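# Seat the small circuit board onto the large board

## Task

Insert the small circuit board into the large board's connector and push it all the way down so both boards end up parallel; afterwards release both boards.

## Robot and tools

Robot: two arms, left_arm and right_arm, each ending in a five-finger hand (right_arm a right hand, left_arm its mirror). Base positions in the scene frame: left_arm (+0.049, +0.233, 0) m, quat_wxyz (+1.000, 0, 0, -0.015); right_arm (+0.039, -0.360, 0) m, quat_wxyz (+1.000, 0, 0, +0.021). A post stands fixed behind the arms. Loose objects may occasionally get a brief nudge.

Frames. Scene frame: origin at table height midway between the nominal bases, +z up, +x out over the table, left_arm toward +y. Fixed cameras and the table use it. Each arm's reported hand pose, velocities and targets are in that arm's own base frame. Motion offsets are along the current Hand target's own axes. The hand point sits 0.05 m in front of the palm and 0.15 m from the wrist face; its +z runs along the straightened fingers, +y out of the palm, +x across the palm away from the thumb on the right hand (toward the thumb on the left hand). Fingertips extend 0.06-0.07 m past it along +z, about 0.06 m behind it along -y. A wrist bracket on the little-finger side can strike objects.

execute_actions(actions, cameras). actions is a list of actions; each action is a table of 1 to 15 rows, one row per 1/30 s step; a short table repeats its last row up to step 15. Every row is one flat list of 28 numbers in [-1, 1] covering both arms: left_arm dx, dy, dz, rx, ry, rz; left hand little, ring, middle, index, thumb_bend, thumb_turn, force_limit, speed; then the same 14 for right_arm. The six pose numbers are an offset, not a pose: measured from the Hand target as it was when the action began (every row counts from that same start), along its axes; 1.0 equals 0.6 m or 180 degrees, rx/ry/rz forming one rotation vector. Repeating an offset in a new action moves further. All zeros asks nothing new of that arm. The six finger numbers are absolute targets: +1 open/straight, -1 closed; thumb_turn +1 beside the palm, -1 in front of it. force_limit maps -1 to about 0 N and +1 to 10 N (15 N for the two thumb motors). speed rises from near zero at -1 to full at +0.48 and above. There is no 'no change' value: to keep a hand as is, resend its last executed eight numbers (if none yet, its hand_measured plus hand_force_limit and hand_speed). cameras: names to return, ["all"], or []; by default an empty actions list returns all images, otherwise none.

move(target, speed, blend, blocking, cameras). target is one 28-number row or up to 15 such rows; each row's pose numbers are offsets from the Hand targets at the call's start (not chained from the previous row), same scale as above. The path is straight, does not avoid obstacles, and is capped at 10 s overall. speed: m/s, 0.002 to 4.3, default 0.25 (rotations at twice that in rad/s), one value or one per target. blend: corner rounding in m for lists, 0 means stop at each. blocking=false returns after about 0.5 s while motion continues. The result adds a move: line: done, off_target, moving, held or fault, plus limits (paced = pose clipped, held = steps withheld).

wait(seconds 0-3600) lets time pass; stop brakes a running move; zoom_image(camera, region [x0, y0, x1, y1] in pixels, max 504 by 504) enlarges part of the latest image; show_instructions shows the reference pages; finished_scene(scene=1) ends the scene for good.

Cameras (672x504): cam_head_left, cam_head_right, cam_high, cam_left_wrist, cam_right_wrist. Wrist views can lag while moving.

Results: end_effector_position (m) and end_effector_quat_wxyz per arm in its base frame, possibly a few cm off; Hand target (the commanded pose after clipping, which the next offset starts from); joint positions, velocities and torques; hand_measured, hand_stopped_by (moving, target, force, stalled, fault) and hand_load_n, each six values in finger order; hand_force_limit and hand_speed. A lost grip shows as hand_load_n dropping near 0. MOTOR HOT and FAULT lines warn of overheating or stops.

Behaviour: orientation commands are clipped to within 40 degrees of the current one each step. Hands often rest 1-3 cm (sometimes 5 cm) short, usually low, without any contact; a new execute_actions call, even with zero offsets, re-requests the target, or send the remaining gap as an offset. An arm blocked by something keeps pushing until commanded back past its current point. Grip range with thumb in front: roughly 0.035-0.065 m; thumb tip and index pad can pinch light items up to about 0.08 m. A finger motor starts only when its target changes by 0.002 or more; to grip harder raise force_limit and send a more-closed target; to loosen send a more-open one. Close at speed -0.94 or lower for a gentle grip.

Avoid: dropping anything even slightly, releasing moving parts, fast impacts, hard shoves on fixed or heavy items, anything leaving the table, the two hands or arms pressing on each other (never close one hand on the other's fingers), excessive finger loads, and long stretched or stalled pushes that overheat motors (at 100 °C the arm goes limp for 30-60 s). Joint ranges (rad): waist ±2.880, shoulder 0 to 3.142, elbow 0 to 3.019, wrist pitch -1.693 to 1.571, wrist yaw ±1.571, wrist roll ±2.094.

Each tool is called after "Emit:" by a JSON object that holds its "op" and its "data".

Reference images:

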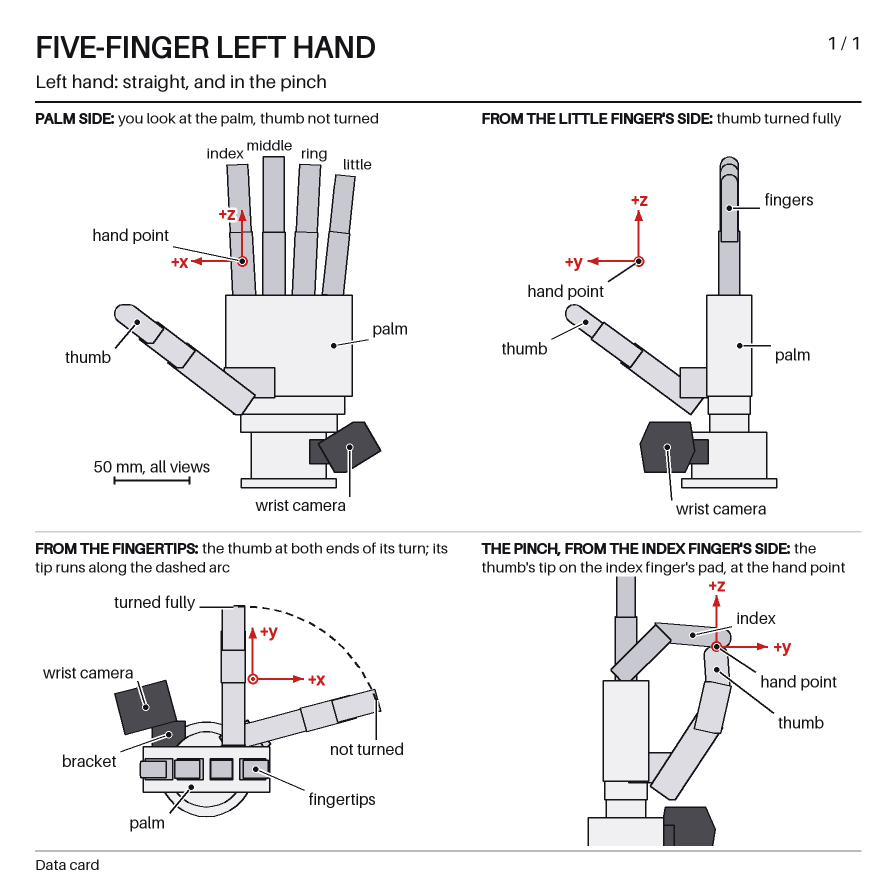

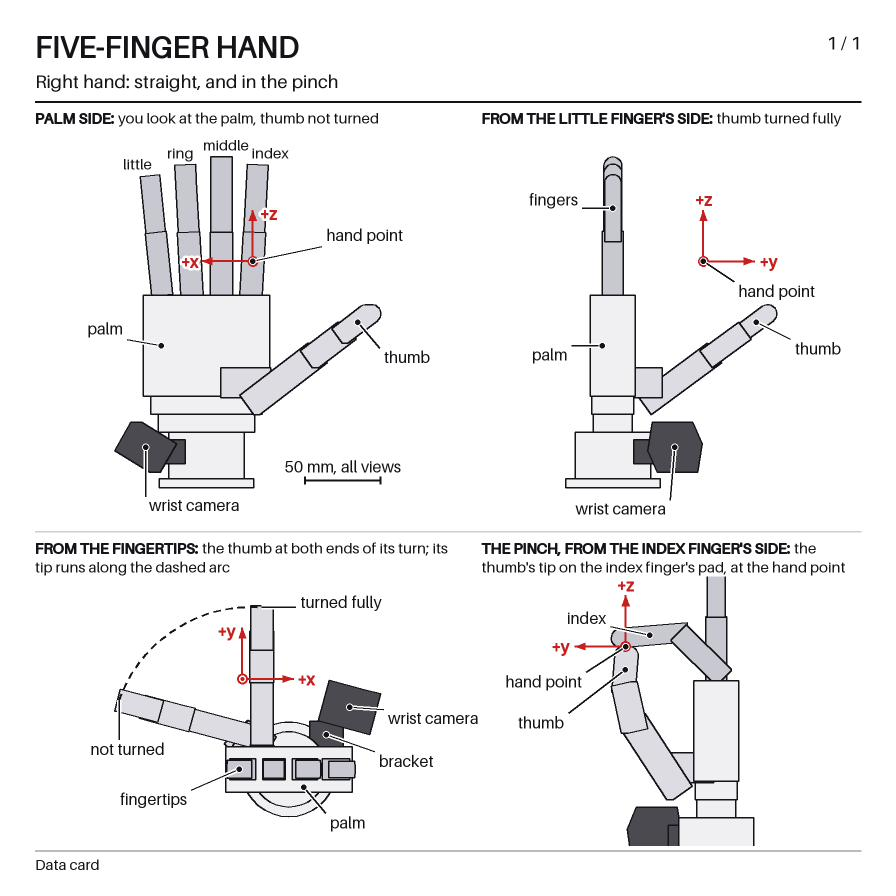

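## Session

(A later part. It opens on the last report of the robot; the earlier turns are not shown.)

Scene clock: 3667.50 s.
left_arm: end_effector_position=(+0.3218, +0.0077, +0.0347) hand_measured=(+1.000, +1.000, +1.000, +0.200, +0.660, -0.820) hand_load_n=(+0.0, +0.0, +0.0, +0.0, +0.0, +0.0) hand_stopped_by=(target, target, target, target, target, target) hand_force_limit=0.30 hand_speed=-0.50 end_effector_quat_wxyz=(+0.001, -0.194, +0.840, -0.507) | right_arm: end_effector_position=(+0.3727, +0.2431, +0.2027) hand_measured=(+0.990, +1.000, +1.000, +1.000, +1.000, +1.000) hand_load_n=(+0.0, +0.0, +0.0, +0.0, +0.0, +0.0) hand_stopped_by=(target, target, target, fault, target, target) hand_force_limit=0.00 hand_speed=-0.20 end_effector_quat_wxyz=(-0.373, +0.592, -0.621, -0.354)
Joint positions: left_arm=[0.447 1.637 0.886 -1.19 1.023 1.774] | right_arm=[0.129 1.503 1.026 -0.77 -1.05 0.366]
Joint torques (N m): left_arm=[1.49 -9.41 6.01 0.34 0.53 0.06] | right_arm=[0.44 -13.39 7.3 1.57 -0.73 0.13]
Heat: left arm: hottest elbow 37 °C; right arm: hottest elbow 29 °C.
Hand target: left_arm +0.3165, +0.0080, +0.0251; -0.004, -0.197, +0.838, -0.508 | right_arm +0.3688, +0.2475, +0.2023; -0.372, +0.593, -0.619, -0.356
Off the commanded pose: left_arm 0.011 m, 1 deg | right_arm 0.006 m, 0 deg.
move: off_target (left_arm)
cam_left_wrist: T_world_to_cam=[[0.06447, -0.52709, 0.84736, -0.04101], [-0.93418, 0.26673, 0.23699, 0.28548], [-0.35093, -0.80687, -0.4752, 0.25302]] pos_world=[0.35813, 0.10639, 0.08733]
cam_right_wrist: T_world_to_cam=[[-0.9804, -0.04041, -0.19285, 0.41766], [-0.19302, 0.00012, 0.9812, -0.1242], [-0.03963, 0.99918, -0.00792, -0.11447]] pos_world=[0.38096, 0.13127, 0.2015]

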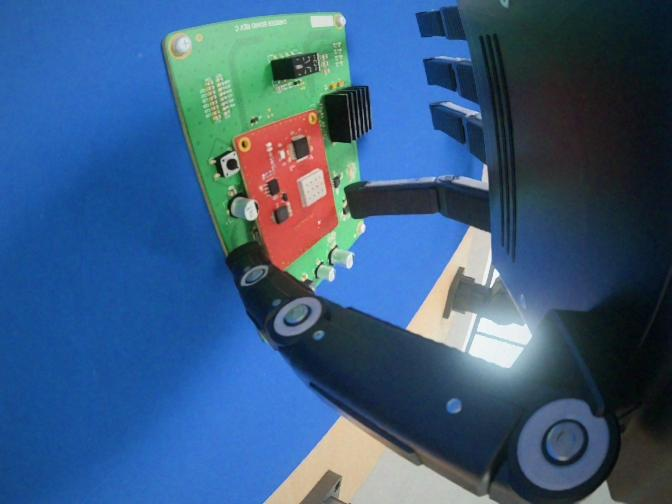

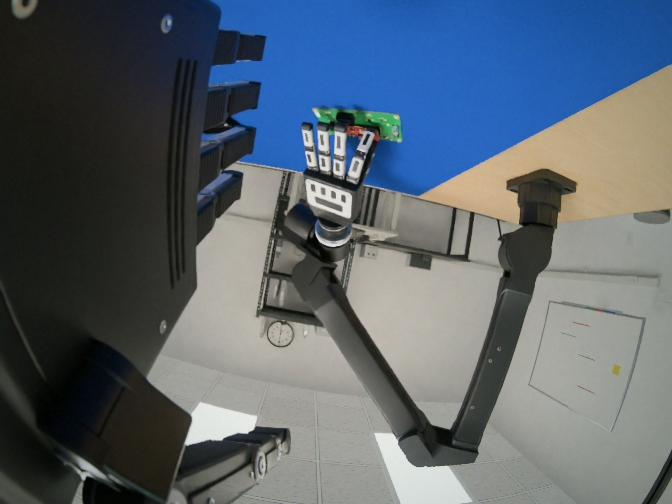

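Emit:
{"op": "move", "data": {"target": [0,0,0,0,0,0,1,1,1,0.1,0.6,-0.82,0.3,-0.94,0,0,0,0,0,0,0.99,1,1,1,1,1,0,-0.2], "speed": 0.02, "cameras": ["cam_left_wrist","cam_right_wrist"]}}

Emit:
{"op": "zoom_image", "data": {"camera": "cam_left_wrist", "region": [220, 160, 380, 320]}}

Emit:
{"op": "zoom_image", "data": {"camera": "cam_right_wrist", "region": [335, 110, 395, 155]}}

Scene clock: 3673.97 s.
left_arm: end_effector_position=(+0.3219, +0.0077, +0.0347) hand_measured=(+1.000, +1.000, +1.000, +0.100, +0.600, -0.820) hand_load_n=(+0.0, +0.0, +0.0, +0.0, +0.0, +0.0) hand_stopped_by=(target, target, target, target, target, target) hand_force_limit=0.30 hand_speed=-0.94 end_effector_quat_wxyz=(+0.002, -0.194, +0.840, -0.507) | right_arm: end_effector_position=(+0.3727, +0.2431, +0.2027) hand_measured=(+0.990, +1.000, +1.000, +1.000, +1.000, +1.000) hand_load_n=(+0.0, +0.0, +0.0, +0.0, +0.0, -0.5) hand_stopped_by=(target, target, target, fault, target, target) hand_force_limit=0.00 hand_speed=-0.20 end_effector_quat_wxyz=(-0.373, +0.592, -0.621, -0.354)
Joint positions: left_arm=[0.447 1.637 0.886 -1.19 1.023 1.774] | right_arm=[0.129 1.503 1.026 -0.77 -1.05 0.366]
Joint torques (N m): left_arm=[1.2 -10.17 5.63 0.47 0.56 0.11] | right_arm=[0.38 -13.51 7.12 1.54 -0.74 0.12]
Heat: left arm: hottest elbow 37 °C; right arm: hottest elbow 29 °C.
Hand target: left_arm +0.3165, +0.0081, +0.0251; -0.004, -0.197, +0.839, -0.508 | right_arm +0.3688, +0.2475, +0.2023; -0.372, +0.593, -0.619, -0.356
Off the commanded pose: left_arm 0.011 m, 1 deg | right_arm 0.006 m, 0 deg.
move: done
cam_left_wrist: T_world_to_cam=[[0.06338, -0.52732, 0.8473, -0.0406], [-0.93434, 0.26699, 0.23606, 0.28568], [-0.3507, -0.80663, -0.47577, 0.253]] pos_world=[0.35823, 0.10639, 0.08733]
cam_right_wrist: T_world_to_cam=[[-0.9804, -0.04041, -0.19285, 0.41766], [-0.19302, 0.00012, 0.9812, -0.1242], [-0.03963, 0.99918, -0.00792, -0.11447]] pos_world=[0.38096, 0.13127, 0.2015]

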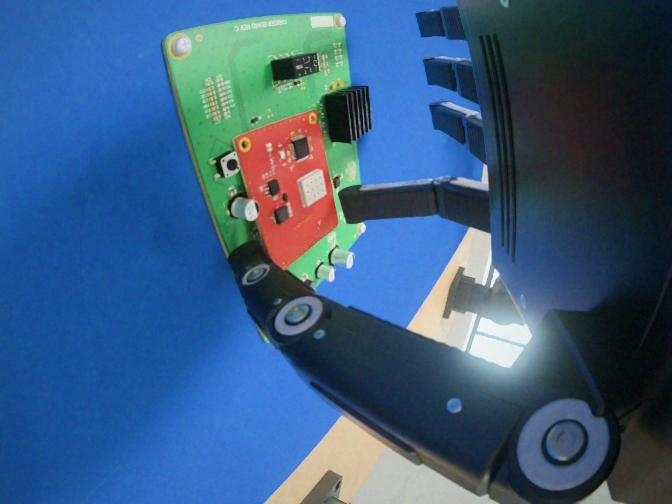

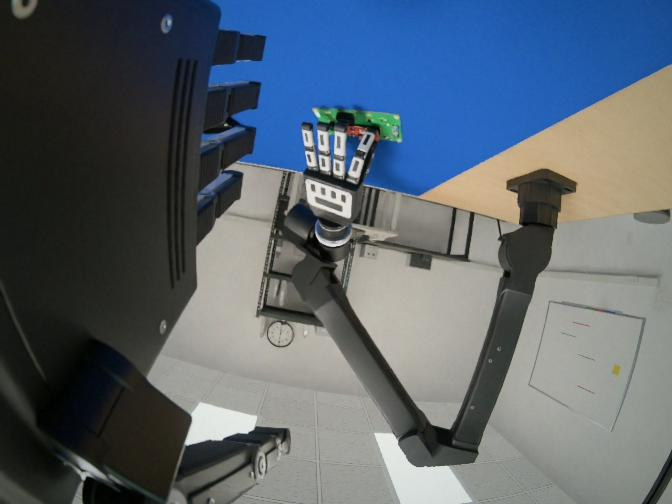

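Scaled by 3.150 from the camera's image (finer frame: 960x720).

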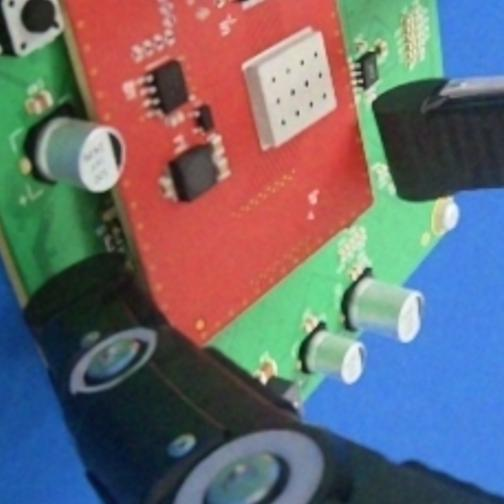

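Scaled by 8.400 from the camera's image (finer frame: 960x720).

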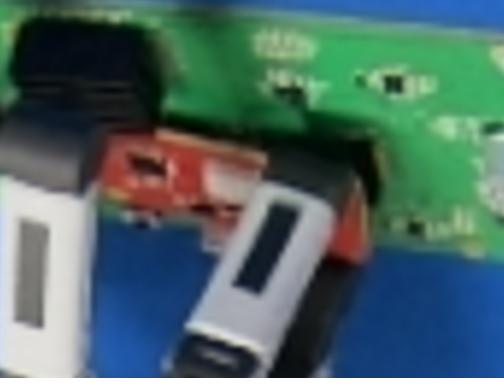

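Emit:
{"op": "move", "data": {"target": [0,0,0,0,0,0,1,1,1,0.03,0.6,-0.82,0.3,-0.94,0,0,0,0,0,0,0.99,1,1,1,1,1,0,-0.2], "speed": 0.02, "cameras": ["cam_left_wrist","cam_right_wrist"]}}

Emit:
{"op": "zoom_image", "data": {"camera": "cam_left_wrist", "region": [220, 130, 380, 290]}}

Emit:
{"op": "zoom_image", "data": {"camera": "cam_right_wrist", "region": [335, 110, 395, 155]}}

Scene clock: 3678.57 s.
left_arm: end_effector_position=(+0.3219, +0.0077, +0.0347) hand_measured=(+1.000, +1.000, +1.000, +0.030, +0.600, -0.820) hand_load_n=(+0.0, -0.5, +0.0, +0.0, +0.0, +0.0) hand_stopped_by=(target, target, target, target, target, target) hand_force_limit=0.30 hand_speed=-0.94 end_effector_quat_wxyz=(+0.002, -0.194, +0.840, -0.507) | right_arm: end_effector_position=(+0.3727, +0.2431, +0.2027) hand_measured=(+0.990, +1.000, +1.000, +1.000, +1.000, +1.000) hand_load_n=(+0.0, +0.0, +0.0, +0.0, +0.0, +0.0) hand_stopped_by=(target, target, target, fault, target, target) hand_force_limit=0.00 hand_speed=-0.20 end_effector_quat_wxyz=(-0.373, +0.592, -0.621, -0.354)
Joint positions: left_arm=[0.447 1.637 0.886 -1.19 1.023 1.774] | right_arm=[0.129 1.503 1.026 -0.77 -1.05 0.366]
Joint torques (N m): left_arm=[0.91 -9.93 5.86 0.35 0.54 0.1] | right_arm=[0.56 -13.57 7.24 1.51 -0.75 0.13]
Heat: left arm: hottest elbow 37 °C; right arm: hottest elbow 29 °C.
Hand target: left_arm +0.3165, +0.0081, +0.0251; -0.004, -0.197, +0.839, -0.508 | right_arm +0.3688, +0.2475, +0.2023; -0.372, +0.593, -0.619, -0.356
Off the commanded pose: left_arm 0.011 m, 1 deg | right_arm 0.006 m, 0 deg.
move: done
cam_left_wrist: T_world_to_cam=[[0.06338, -0.52732, 0.8473, -0.0406], [-0.93434, 0.26699, 0.23606, 0.28568], [-0.3507, -0.80663, -0.47577, 0.253]] pos_world=[0.35823, 0.10639, 0.08733]
cam_right_wrist: T_world_to_cam=[[-0.9804, -0.04041, -0.19285, 0.41766], [-0.19302, 0.00012, 0.9812, -0.1242], [-0.03963, 0.99918, -0.00792, -0.11447]] pos_world=[0.38096, 0.13127, 0.2015]

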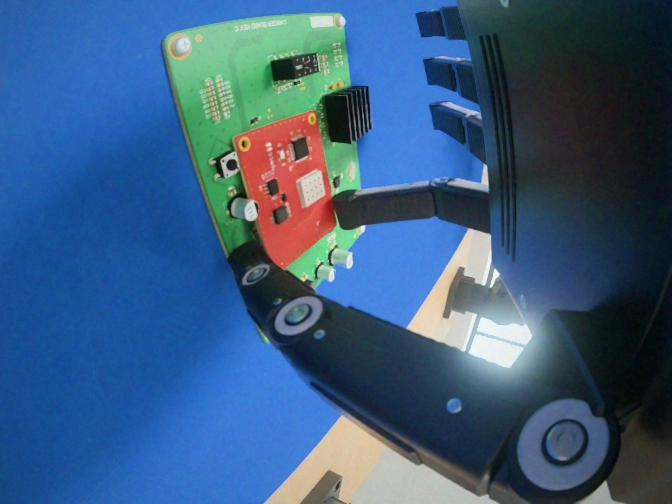

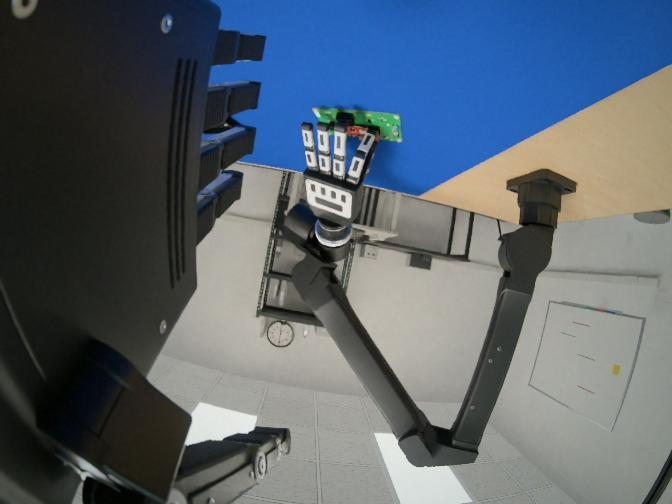

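Scaled by 3.150 from the camera's image (finer frame: 960x720).

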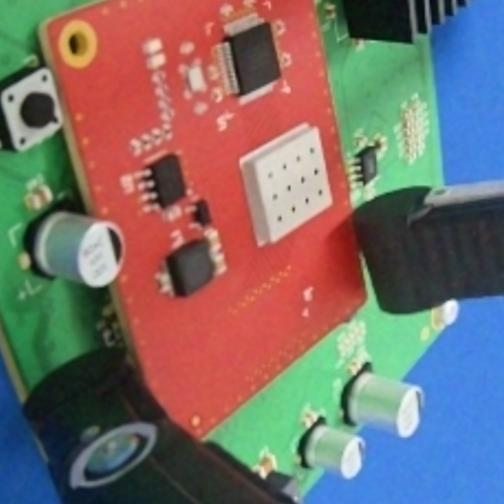

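Scaled by 8.400 from the camera's image (finer frame: 960x720).

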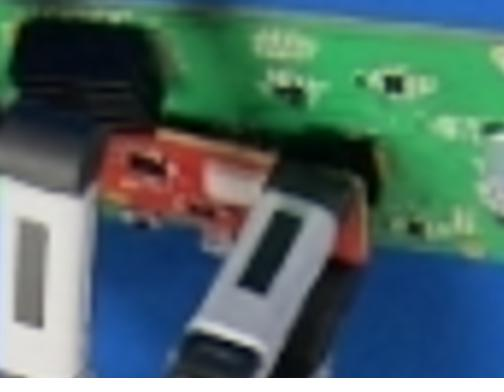

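Emit:
{"op": "move", "data": {"target": [0,0,0,0,0,0,1,1,1,-0.04,0.6,-0.82,0.4,-0.94,0,0,0,0,0,0,0.99,1,1,1,1,1,0,-0.2], "speed": 0.02, "cameras": ["cam_left_wrist","cam_right_wrist"]}}

Emit:
{"op": "zoom_image", "data": {"camera": "cam_left_wrist", "region": [220, 130, 380, 290]}}

Emit:
{"op": "zoom_image", "data": {"camera": "cam_right_wrist", "region": [335, 110, 395, 155]}}

Scene clock: 3684.73 s.
left_arm: end_effector_position=(+0.3219, +0.0077, +0.0347) hand_measured=(+1.000, +1.000, +1.000, -0.040, +0.600, -0.820) hand_load_n=(+0.0, +0.0, +0.0, +0.0, +0.0, +0.0) hand_stopped_by=(target, target, target, target, target, target) hand_force_limit=0.40 hand_speed=-0.94 end_effector_quat_wxyz=(+0.002, -0.194, +0.840, -0.507) | right_arm: end_effector_position=(+0.3727, +0.2431, +0.2027) hand_measured=(+0.990, +1.000, +1.000, +1.000, +1.000, +1.000) hand_load_n=(+0.0, +0.0, +0.0, +0.0, +0.0, +0.0) hand_stopped_by=(target, target, target, fault, target, target) hand_force_limit=0.00 hand_speed=-0.20 end_effector_quat_wxyz=(-0.373, +0.592, -0.621, -0.354)
Joint positions: left_arm=[0.447 1.637 0.886 -1.19 1.023 1.774] | right_arm=[0.129 1.503 1.026 -0.77 -1.05 0.366]
Joint torques (N m): left_arm=[1.55 -9.52 5.75 0.34 0.53 0.17] | right_arm=[0.5 -13.45 7.24 1.48 -0.74 0.13]
Heat: left arm: hottest elbow 37 °C; right arm: hottest elbow 29 °C.
Hand target: left_arm +0.3165, +0.0081, +0.0251; -0.004, -0.197, +0.839, -0.508 | right_arm +0.3688, +0.2475, +0.2023; -0.372, +0.593, -0.619, -0.356
Off the commanded pose: left_arm 0.011 m, 1 deg | right_arm 0.006 m, 0 deg.
move: done
cam_left_wrist: T_world_to_cam=[[0.06338, -0.52732, 0.8473, -0.0406], [-0.93434, 0.26699, 0.23606, 0.28568], [-0.3507, -0.80663, -0.47577, 0.253]] pos_world=[0.35823, 0.10639, 0.08733]
cam_right_wrist: T_world_to_cam=[[-0.9804, -0.04041, -0.19285, 0.41766], [-0.19302, 0.00012, 0.9812, -0.1242], [-0.03963, 0.99918, -0.00792, -0.11447]] pos_world=[0.38096, 0.13127, 0.2015]

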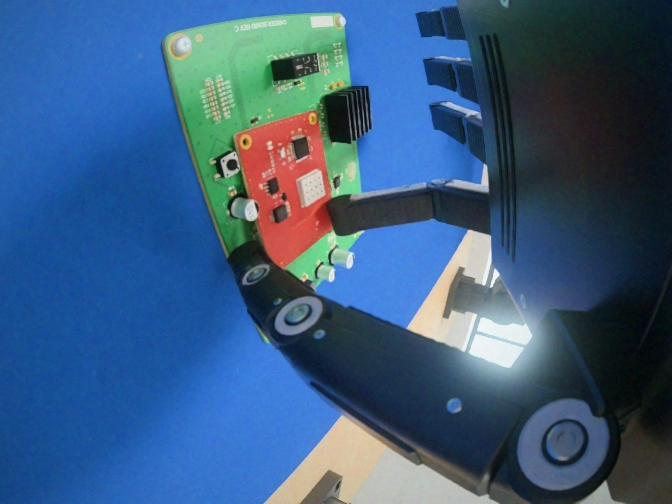

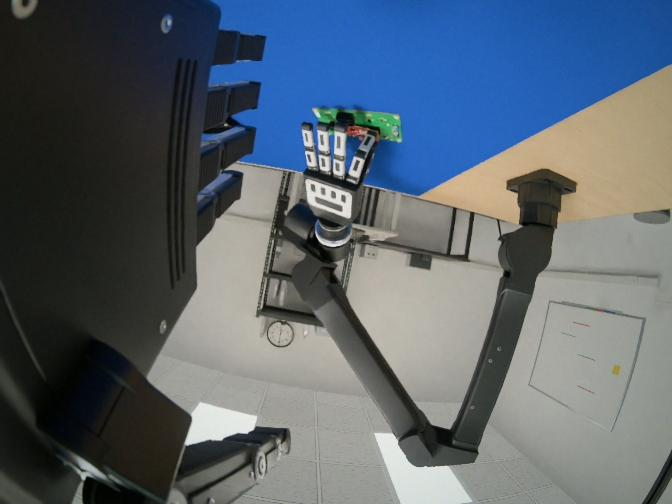

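Scaled by 3.150 from the camera's image (finer frame: 960x720).

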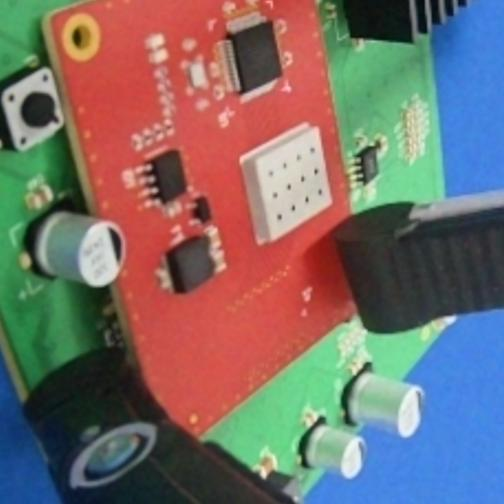

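Scaled by 8.400 from the camera's image (finer frame: 960x720).

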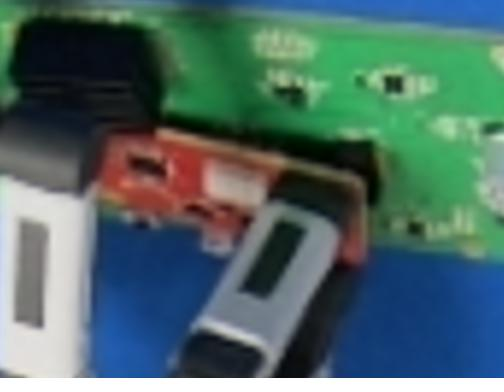

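Emit:
{"op": "move", "data": {"target": [[0,0,0,0,0,0,1,1,1,0.12,0.66,-0.82,0.4,-0.94,0,0,0,0,0,0,0.99,1,1,1,1,1,0,-0.2],[-0.0004,0.0017,0.001,0,0,0,1,1,1,0.12,0.66,-0.82,0.4,-0.94,0,0,0,0,0,0,0.99,1,1,1,1,1,0,-0.2]], "speed": 0.02, "cameras": ["cam_left_wrist","cam_right_wrist"]}}

Emit:
{"op": "zoom_image", "data": {"camera": "cam_left_wrist", "region": [220, 130, 380, 290]}}

Emit:
{"op": "zoom_image", "data": {"camera": "cam_right_wrist", "region": [335, 110, 395, 155]}}

Scene clock: 3695.37 s.
left_arm: end_effector_position=(+0.3224, +0.0080, +0.0344) hand_measured=(+1.000, +1.000, +1.000, +0.120, +0.660, -0.820) hand_load_n=(+0.0, +0.0, -0.5, -0.5, +0.0, +0.0) hand_stopped_by=(target, target, target, target, target, target) hand_force_limit=0.40 hand_speed=-0.94 end_effector_quat_wxyz=(+0.003, -0.193, +0.840, -0.507) | right_arm: end_effector_position=(+0.3727, +0.2431, +0.2027) hand_measured=(+0.990, +1.000, +1.000, +1.000, +1.000, +1.000) hand_load_n=(+0.0, +0.0, +0.0, +0.0, +0.0, +0.0) hand_stopped_by=(target, target, target, fault, target, target) hand_force_limit=0.00 hand_speed=-0.20 end_effector_quat_wxyz=(-0.373, +0.592, -0.621, -0.354)
Joint positions: left_arm=[0.447 1.637 0.886 -1.187 1.023 1.774] | right_arm=[0.129 1.503 1.026 -0.77 -1.05 0.366]
Joint torques (N m): left_arm=[1.26 -9.93 5.65 0.29 0.54 0.12] | right_arm=[0.67 -13.51 7.3 1.59 -0.72 0.11]
Heat: left arm: hottest elbow 36 °C; right arm: hottest elbow 29 °C.
Hand target: left_arm +0.3165, +0.0080, +0.0240; -0.004, -0.197, +0.839, -0.508 | right_arm +0.3688, +0.2475, +0.2023; -0.372, +0.593, -0.619, -0.356
Off the commanded pose: left_arm 0.012 m, 1 deg | right_arm 0.006 m, 0 deg.
move: off_target (left_arm)
cam_left_wrist: T_world_to_cam=[[0.06137, -0.52835, 0.84681, -0.03956], [-0.93489, 0.26672, 0.23417, 0.28632], [-0.34958, -0.80605, -0.47758, 0.25291]] pos_world=[0.35852, 0.10659, 0.08724]
cam_right_wrist: T_world_to_cam=[[-0.9804, -0.04041, -0.19285, 0.41766], [-0.19302, 0.00012, 0.9812, -0.1242], [-0.03963, 0.99918, -0.00792, -0.11447]] pos_world=[0.38096, 0.13127, 0.2015]

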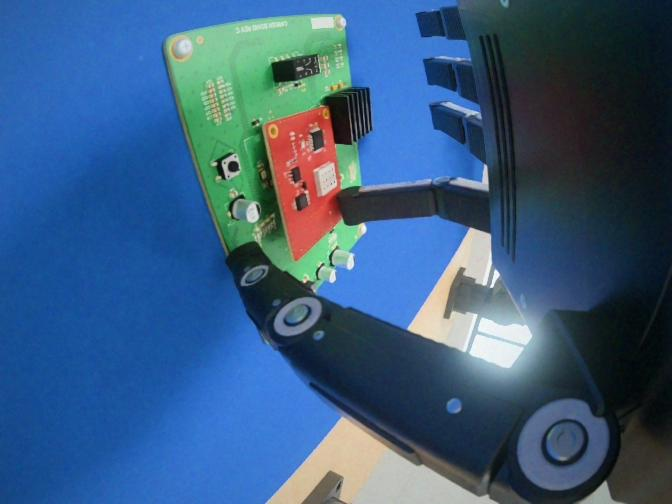

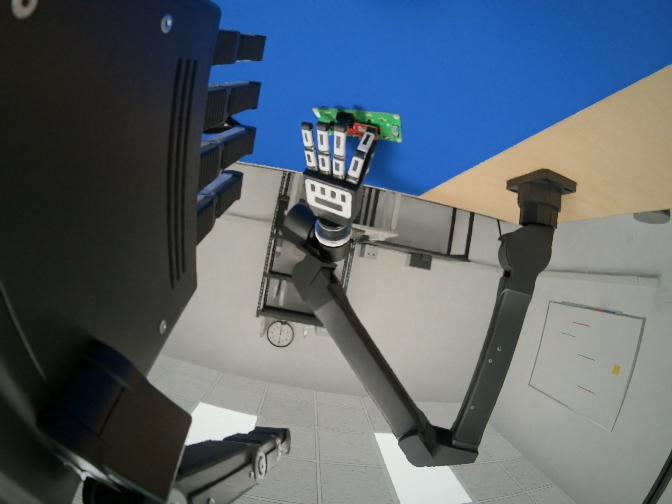

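Scaled by 3.150 from the camera's image (finer frame: 960x720).

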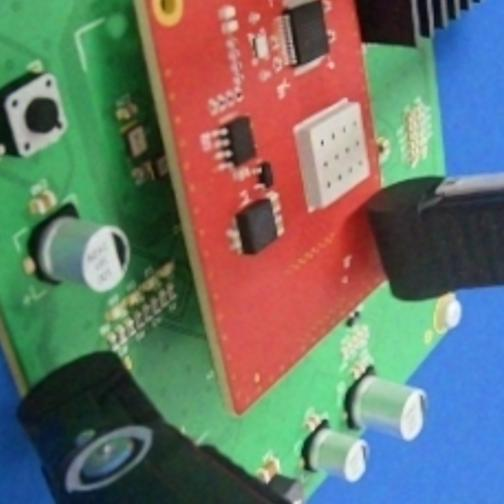

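Scaled by 8.400 from the camera's image (finer frame: 960x720).

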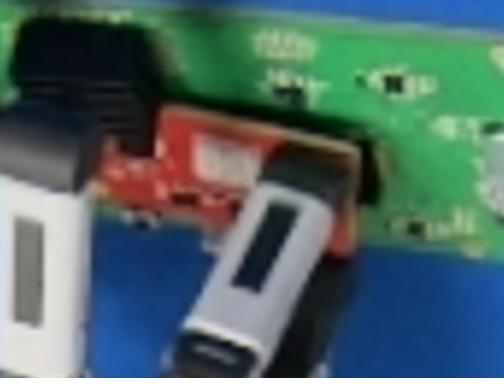

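Emit:
{"op": "move", "data": {"target": [[-0.0262,-0.0432,-0.0218,0,0,0,1,1,1,0.12,0.66,-0.82,0.3,-0.94,0,0,0,0,0,0,0.99,1,1,1,1,1,0,-0.2],[-0.0159,-0.0857,-0.0461,0,0,0,1,1,1,0.12,0.66,-0.82,0.3,-0.94,0,0,0,0,0,0,0.99,1,1,1,1,1,0,-0.2]], "speed": [0.08,0.06], "cameras": ["cam_left_wrist","cam_right_wrist"]}}

Emit:
{"op": "zoom_image", "data": {"camera": "cam_left_wrist", "region": [180, 90, 330, 180]}}

Emit:
{"op": "zoom_image", "data": {"camera": "cam_left_wrist", "region": [180, 160, 330, 260]}}

Emit:
{"op": "zoom_image", "data": {"camera": "cam_right_wrist", "region": [335, 110, 395, 155]}}

Scene clock: 3705.57 s.
left_arm: end_effector_position=(+0.3229, +0.0082, +0.0675) hand_measured=(+1.000, +1.000, +1.000, +0.120, +0.660, -0.820) hand_load_n=(+0.0, +0.0, +0.0, +0.0, +0.0, +0.0) hand_stopped_by=(target, target, target, target, target, target) hand_force_limit=0.30 hand_speed=-0.94 end_effector_quat_wxyz=(-0.016, -0.203, +0.835, -0.511) | right_arm: end_effector_position=(+0.3727, +0.2431, +0.2027) hand_measured=(+0.990, +1.000, +1.000, +1.000, +1.000, +1.000) hand_load_n=(+0.0, +0.0, +0.0, +0.0, +0.0, +0.0) hand_stopped_by=(target, target, target, fault, target, target) hand_force_limit=0.00 hand_speed=-0.20 end_effector_quat_wxyz=(-0.373, +0.592, -0.621, -0.354)
Joint positions: left_arm=[0.447 1.605 0.942 -1.32 1.023 1.774] | right_arm=[0.129 1.503 1.026 -0.77 -1.05 0.366]
Joint torques (N m): left_arm=[0.73 -11.93 11.36 -0.84 0.64 -0.05] | right_arm=[0.26 -13.57 7.27 1.52 -0.74 0.12]
Heat: left arm: hottest elbow 36 °C; right arm: hottest elbow 29 °C.
Hand target: left_arm +0.3371, +0.0139, +0.0792; -0.003, -0.197, +0.839, -0.508 | right_arm +0.3688, +0.2475, +0.2023; -0.372, +0.593, -0.619, -0.356
Off the commanded pose: left_arm 0.019 m, 2 deg | right_arm 0.006 m, 0 deg.
move: off_target (left_arm)
cam_left_wrist: T_world_to_cam=[[0.09555, -0.51189, 0.85372, -0.07914], [-0.92485, 0.27154, 0.26632, 0.27355], [-0.36815, -0.81501, -0.44747, 0.273]] pos_world=[0.36106, 0.10771, 0.11688]
cam_right_wrist: T_world_to_cam=[[-0.9804, -0.04041, -0.19285, 0.41766], [-0.19302, 0.00012, 0.9812, -0.1242], [-0.03963, 0.99918, -0.00792, -0.11447]] pos_world=[0.38096, 0.13127, 0.2015]

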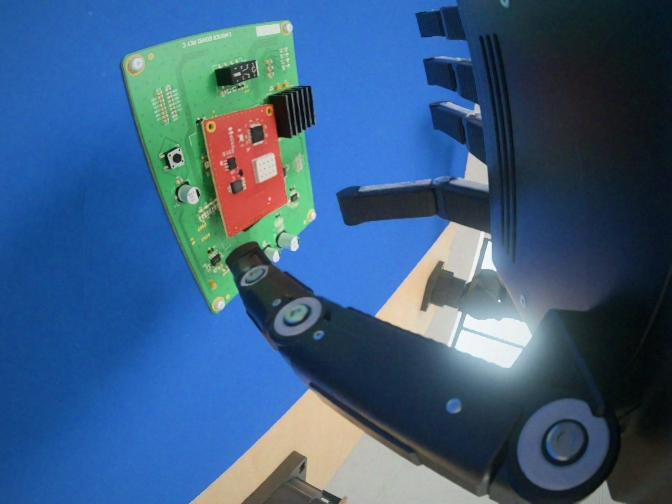

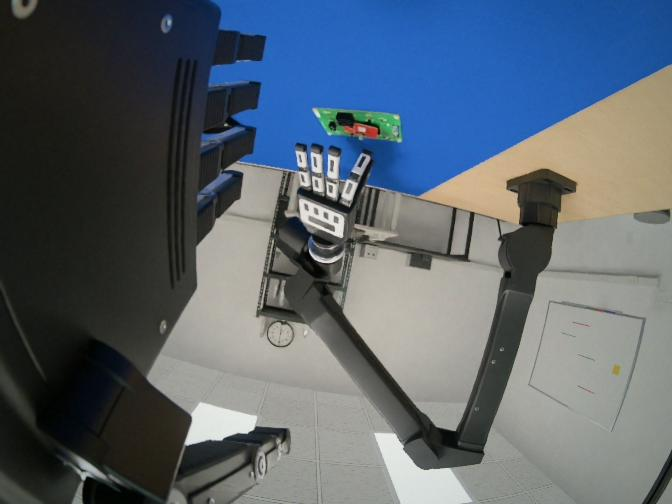

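Scaled by 3.360 from the camera's image (finer frame: 960x720).

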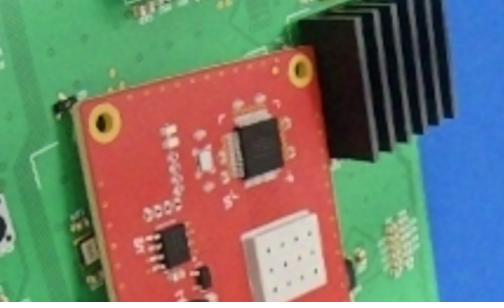

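Scaled by 3.360 from the camera's image (finer frame: 960x720).

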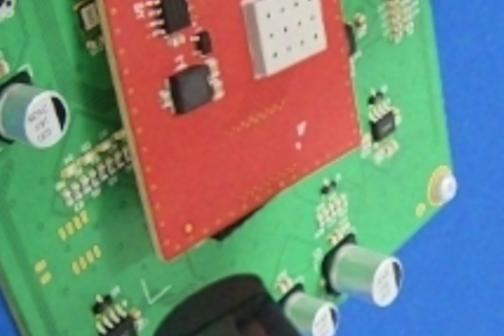

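Scaled by 8.400 from the camera's image (finer frame: 960x720).

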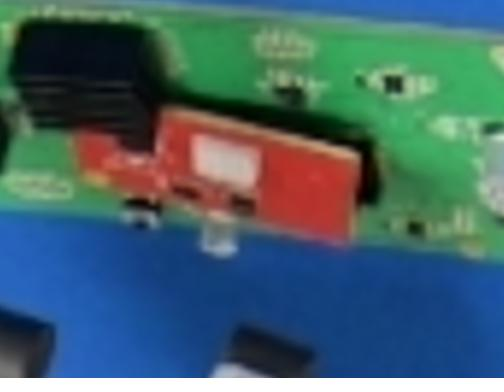

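Emit:
{"op": "move", "data": {"target": [[0.0042,-0.0221,0.0035,-0.023,0.0074,0.007,1,1,1,0.2,0.66,-0.82,0.3,-0.5,0,0,0,0,0,0,0.99,1,1,1,1,1,0,-0.2],[0.0197,0.0615,0.0493,-0.023,0.0074,0.007,1,1,1,0.2,0.66,-0.82,0.3,-0.5,0,0,0,0,0,0,0.99,1,1,1,1,1,0,-0.2]], "speed": [0.12,0.06], "cameras": ["cam_left_wrist","cam_right_wrist"]}}

Emit:
{"op": "zoom_image", "data": {"camera": "cam_left_wrist", "region": [200, 90, 350, 200]}}

Emit:
{"op": "zoom_image", "data": {"camera": "cam_left_wrist", "region": [200, 160, 350, 270]}}

Emit:
{"op": "zoom_image", "data": {"camera": "cam_right_wrist", "region": [335, 110, 395, 155]}}

Scene clock: 3745.80 s.
left_arm: end_effector_position=(+0.3249, +0.0014, +0.0448) hand_measured=(+1.000, +1.000, +1.000, +0.200, +0.660, -0.820) hand_load_n=(+0.0, +0.0, +0.0, +0.0, +0.0, +0.0) hand_stopped_by=(target, target, target, target, target, target) hand_force_limit=0.30 hand_speed=-0.50 end_effector_quat_wxyz=(-0.005, -0.175, +0.860, -0.479) | right_arm: end_effector_position=(+0.3727, +0.2431, +0.2027) hand_measured=(+0.990, +1.000, +1.000, +1.000, +1.000, +1.000) hand_load_n=(+0.0, +0.0, +0.0, +0.0, +0.0, +0.0) hand_stopped_by=(target, target, target, fault, target, target) hand_force_limit=0.00 hand_speed=-0.20 end_effector_quat_wxyz=(-0.373, +0.592, -0.621, -0.354)
Joint positions: left_arm=[0.396 1.592 0.901 -1.187 0.967 1.726] | right_arm=[0.129 1.503 1.026 -0.77 -1.05 0.366]
Joint torques (N m): left_arm=[0.67 -9.64 6.31 0.38 0.55 -0.05] | right_arm=[0.67 -13.45 7.2 1.5 -0.75 0.11]
Heat: left arm: hottest elbow 38 °C; right arm: hottest elbow 29 °C.
Hand target: left_arm +0.3197, -0.0003, +0.0358; -0.015, -0.181, +0.858, -0.480 | right_arm +0.3688, +0.2475, +0.2023; -0.372, +0.593, -0.619, -0.356
Off the commanded pose: left_arm 0.010 m, 1 deg | right_arm 0.006 m, 0 deg.
move: done
cam_left_wrist: T_world_to_cam=[[0.04169, -0.58371, 0.81089, -0.04393], [-0.9208, 0.29257, 0.25795, 0.28232], [-0.38781, -0.75742, -0.52528, 0.26795]] pos_world=[0.36571, 0.09471, 0.10354]
cam_right_wrist: T_world_to_cam=[[-0.9804, -0.04041, -0.19285, 0.41766], [-0.19302, 0.00012, 0.9812, -0.1242], [-0.03963, 0.99918, -0.00792, -0.11447]] pos_world=[0.38096, 0.13127, 0.2015]

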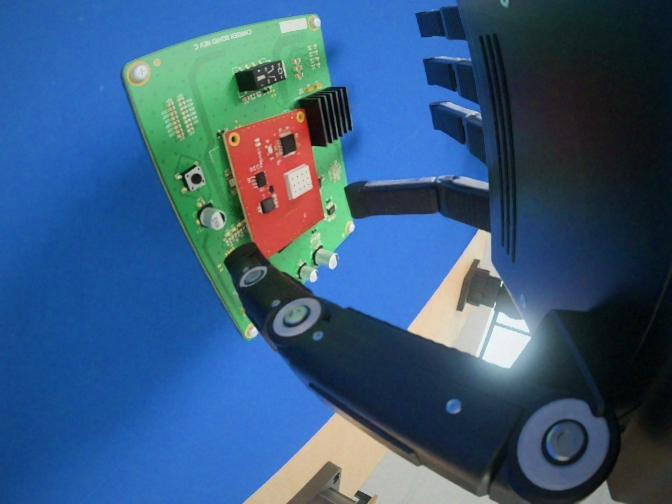

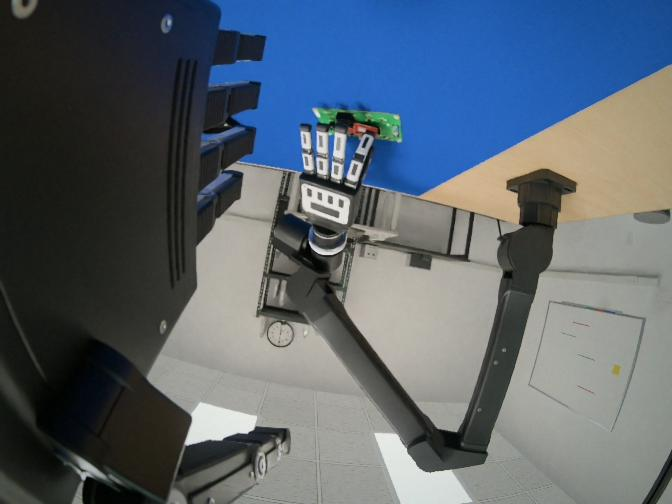

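Scaled by 3.360 from the camera's image (finer frame: 960x720).

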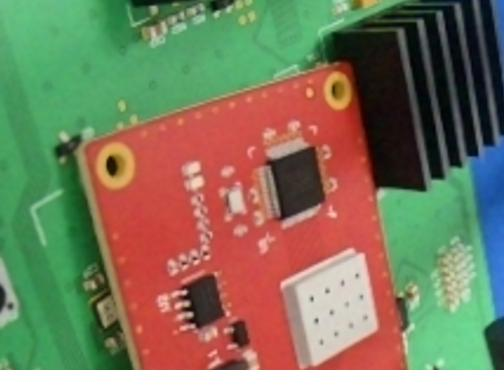

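Scaled by 3.360 from the camera's image (finer frame: 960x720).

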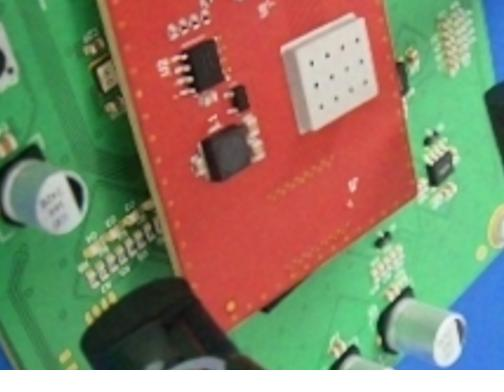

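Scaled by 8.400 from the camera's image (finer frame: 960x720).

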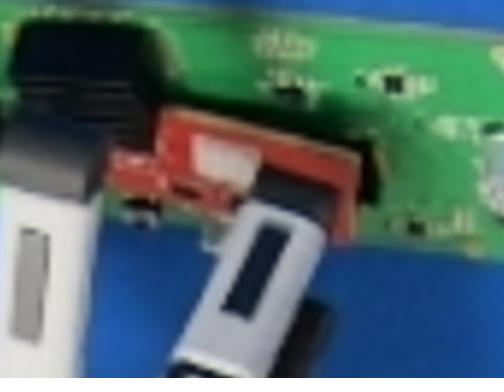

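Emit:
{"op": "move", "data": {"target": [-0.0009,0.0148,0.0156,0,0,0,1,1,1,0.2,0.66,-0.82,0.3,-0.5,0,0,0,0,0,0,0.99,1,1,1,1,1,0,-0.2], "speed": 0.03, "cameras": ["cam_left_wrist","cam_right_wrist"]}}

Emit:
{"op": "zoom_image", "data": {"camera": "cam_left_wrist", "region": [220, 130, 380, 290]}}

Emit:
{"op": "zoom_image", "data": {"camera": "cam_right_wrist", "region": [335, 110, 395, 155]}}

Scene clock: 3765.50 s.
left_arm: end_effector_position=(+0.3246, +0.0013, +0.0321) hand_measured=(+1.000, +1.000, +1.000, +0.200, +0.660, -0.820) hand_load_n=(-0.5, +0.0, +0.0, +0.0, +0.0, +0.0) hand_stopped_by=(target, target, target, target, target, target) hand_force_limit=0.30 hand_speed=-0.50 end_effector_quat_wxyz=(-0.001, -0.175, +0.861, -0.478) | right_arm: end_effector_position=(+0.3727, +0.2431, +0.2027) hand_measured=(+0.990, +1.000, +1.000, +1.000, +1.000, +1.000) hand_load_n=(+0.0, +0.0, +0.0, +0.0, +0.0, +0.0) hand_stopped_by=(target, target, target, fault, target, target) hand_force_limit=0.00 hand_speed=-0.20 end_effector_quat_wxyz=(-0.373, +0.592, -0.621, -0.354)
Joint positions: left_arm=[0.396 1.609 0.882 -1.139 0.967 1.722] | right_arm=[0.129 1.503 1.026 -0.77 -1.05 0.366]
Joint torques (N m): left_arm=[0.32 -9.23 6.19 0.38 0.64 -0.06] | right_arm=[0.5 -13.33 7.15 1.51 -0.73 0.11]
Heat: left arm: hottest elbow 36 °C; right arm: hottest elbow 29 °C.
Hand target: left_arm +0.3187, -0.0036, +0.0234; -0.015, -0.181, +0.858, -0.480 | right_arm +0.3688, +0.2475, +0.2023; -0.372, +0.593, -0.619, -0.356
Off the commanded pose: left_arm 0.012 m, 2 deg | right_arm 0.006 m, 0 deg.
move: off_target (left_arm)
cam_left_wrist: T_world_to_cam=[[0.03711, -0.58655, 0.80906, -0.03216], [-0.92319, 0.2898, 0.25245, 0.28633], [-0.38254, -0.75629, -0.53075, 0.25949]] pos_world=[0.3648, 0.0944, 0.09146]
cam_right_wrist: T_world_to_cam=[[-0.9804, -0.04041, -0.19285, 0.41766], [-0.19302, 0.00012, 0.9812, -0.1242], [-0.03963, 0.99918, -0.00792, -0.11447]] pos_world=[0.38096, 0.13127, 0.2015]

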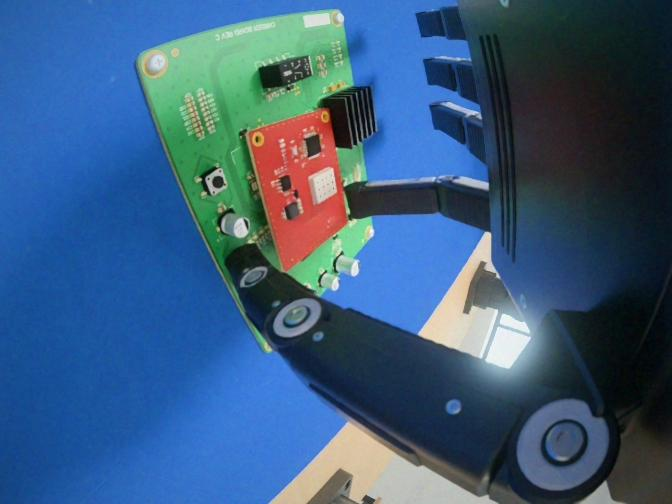

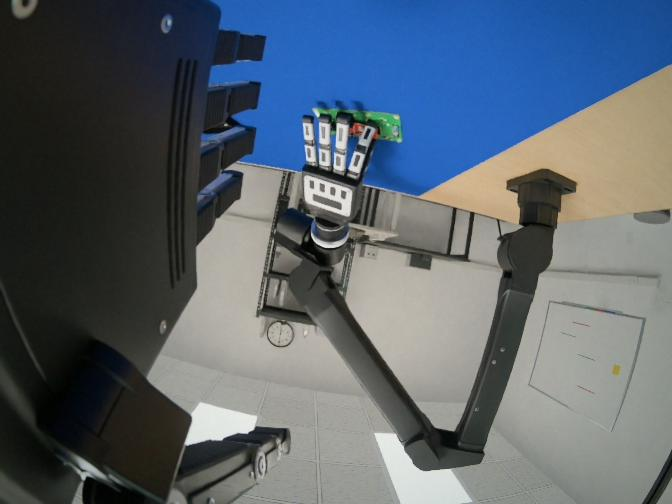

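Scaled by 3.150 from the camera's image (finer frame: 960x720).

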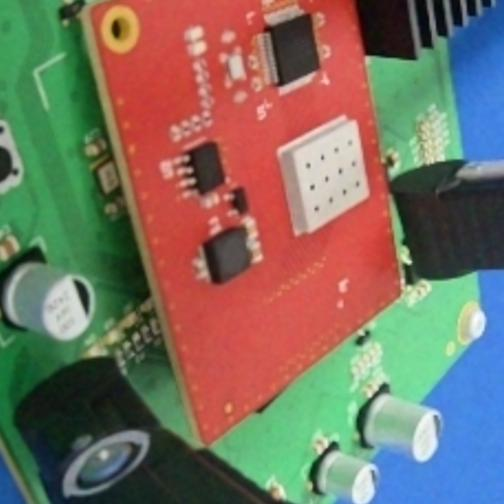

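Scaled by 8.400 from the camera's image (finer frame: 960x720).

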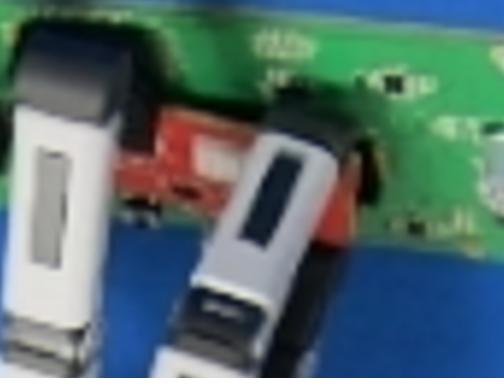

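Emit:
{"op": "move", "data": {"target": [0,0,0,0,0,0,1,1,1,0.1,0.6,-0.82,0.3,-0.94,0,0,0,0,0,0,0.99,1,1,1,1,1,0,-0.2], "speed": 0.02, "cameras": ["cam_left_wrist","cam_right_wrist"]}}

Emit:
{"op": "zoom_image", "data": {"camera": "cam_left_wrist", "region": [220, 130, 380, 290]}}

Emit:
{"op": "zoom_image", "data": {"camera": "cam_right_wrist", "region": [335, 110, 395, 155]}}

Scene clock: 3776.67 s.
left_arm: end_effector_position=(+0.3246, +0.0013, +0.0321) hand_measured=(+1.000, +1.000, +1.000, +0.100, +0.600, -0.820) hand_load_n=(+0.0, -0.5, +0.0, +0.0, +0.0, +0.0) hand_stopped_by=(target, target, target, target, target, target) hand_force_limit=0.30 hand_speed=-0.94 end_effector_quat_wxyz=(-0.001, -0.175, +0.861, -0.478) | right_arm: end_effector_position=(+0.3727, +0.2431, +0.2027) hand_measured=(+0.990, +1.000, +1.000, +1.000, +1.000, +1.000) hand_load_n=(+0.0, +0.0, +0.0, +0.0, +0.0, +0.0) hand_stopped_by=(target, target, target, fault, target, target) hand_force_limit=0.00 hand_speed=-0.20 end_effector_quat_wxyz=(-0.373, +0.592, -0.621, -0.354)
Joint positions: left_arm=[0.396 1.609 0.882 -1.139 0.967 1.721] | right_arm=[0.129 1.503 1.026 -0.77 -1.05 0.366]
Joint torques (N m): left_arm=[-0.5 -8.47 6.23 0.35 0.63 -0.1] | right_arm=[0.62 -13.39 7.23 1.48 -0.74 0.1]
Heat: left arm: hottest elbow 36 °C; right arm: hottest elbow 29 °C.
Hand target: left_arm +0.3186, -0.0037, +0.0234; -0.015, -0.181, +0.858, -0.480 | right_arm +0.3688, +0.2475, +0.2023; -0.372, +0.593, -0.619, -0.356
Off the commanded pose: left_arm 0.012 m, 2 deg | right_arm 0.006 m, 0 deg.
move: done
cam_left_wrist: T_world_to_cam=[[0.03789, -0.58643, 0.80911, -0.03238], [-0.92317, 0.28941, 0.25299, 0.28634], [-0.38252, -0.75653, -0.53041, 0.25942]] pos_world=[0.3648, 0.0944, 0.09135]
cam_right_wrist: T_world_to_cam=[[-0.9804, -0.04041, -0.19285, 0.41766], [-0.19302, 0.00012, 0.9812, -0.1242], [-0.03963, 0.99918, -0.00792, -0.11447]] pos_world=[0.38096, 0.13127, 0.2015]

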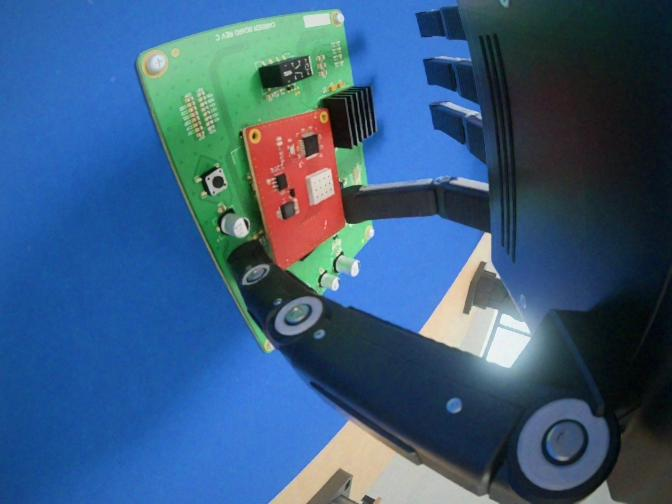

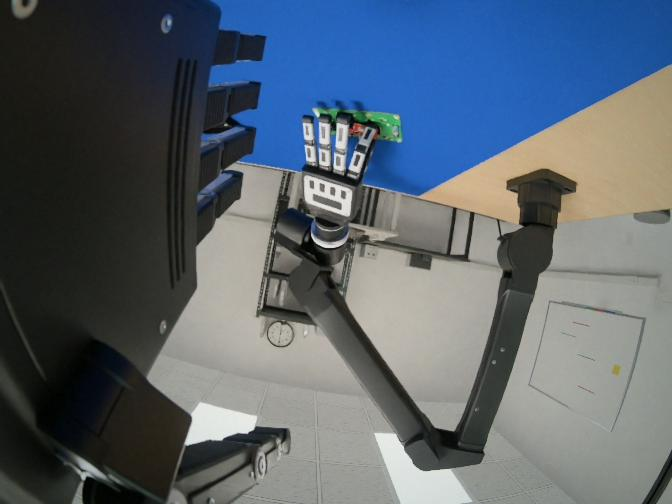

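Scaled by 3.150 from the camera's image (finer frame: 960x720).

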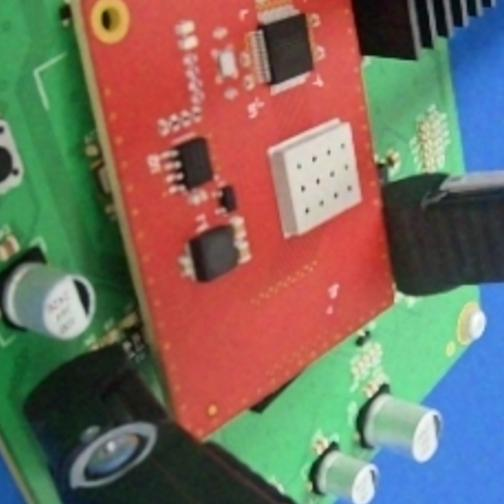

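Scaled by 8.400 from the camera's image (finer frame: 960x720).

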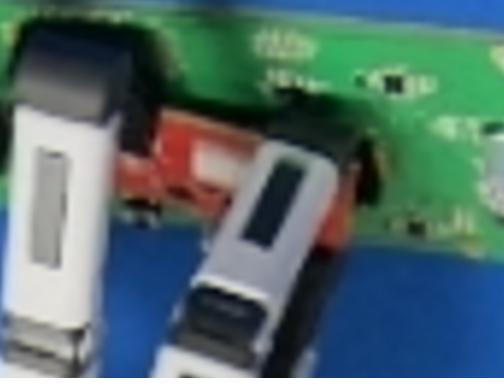

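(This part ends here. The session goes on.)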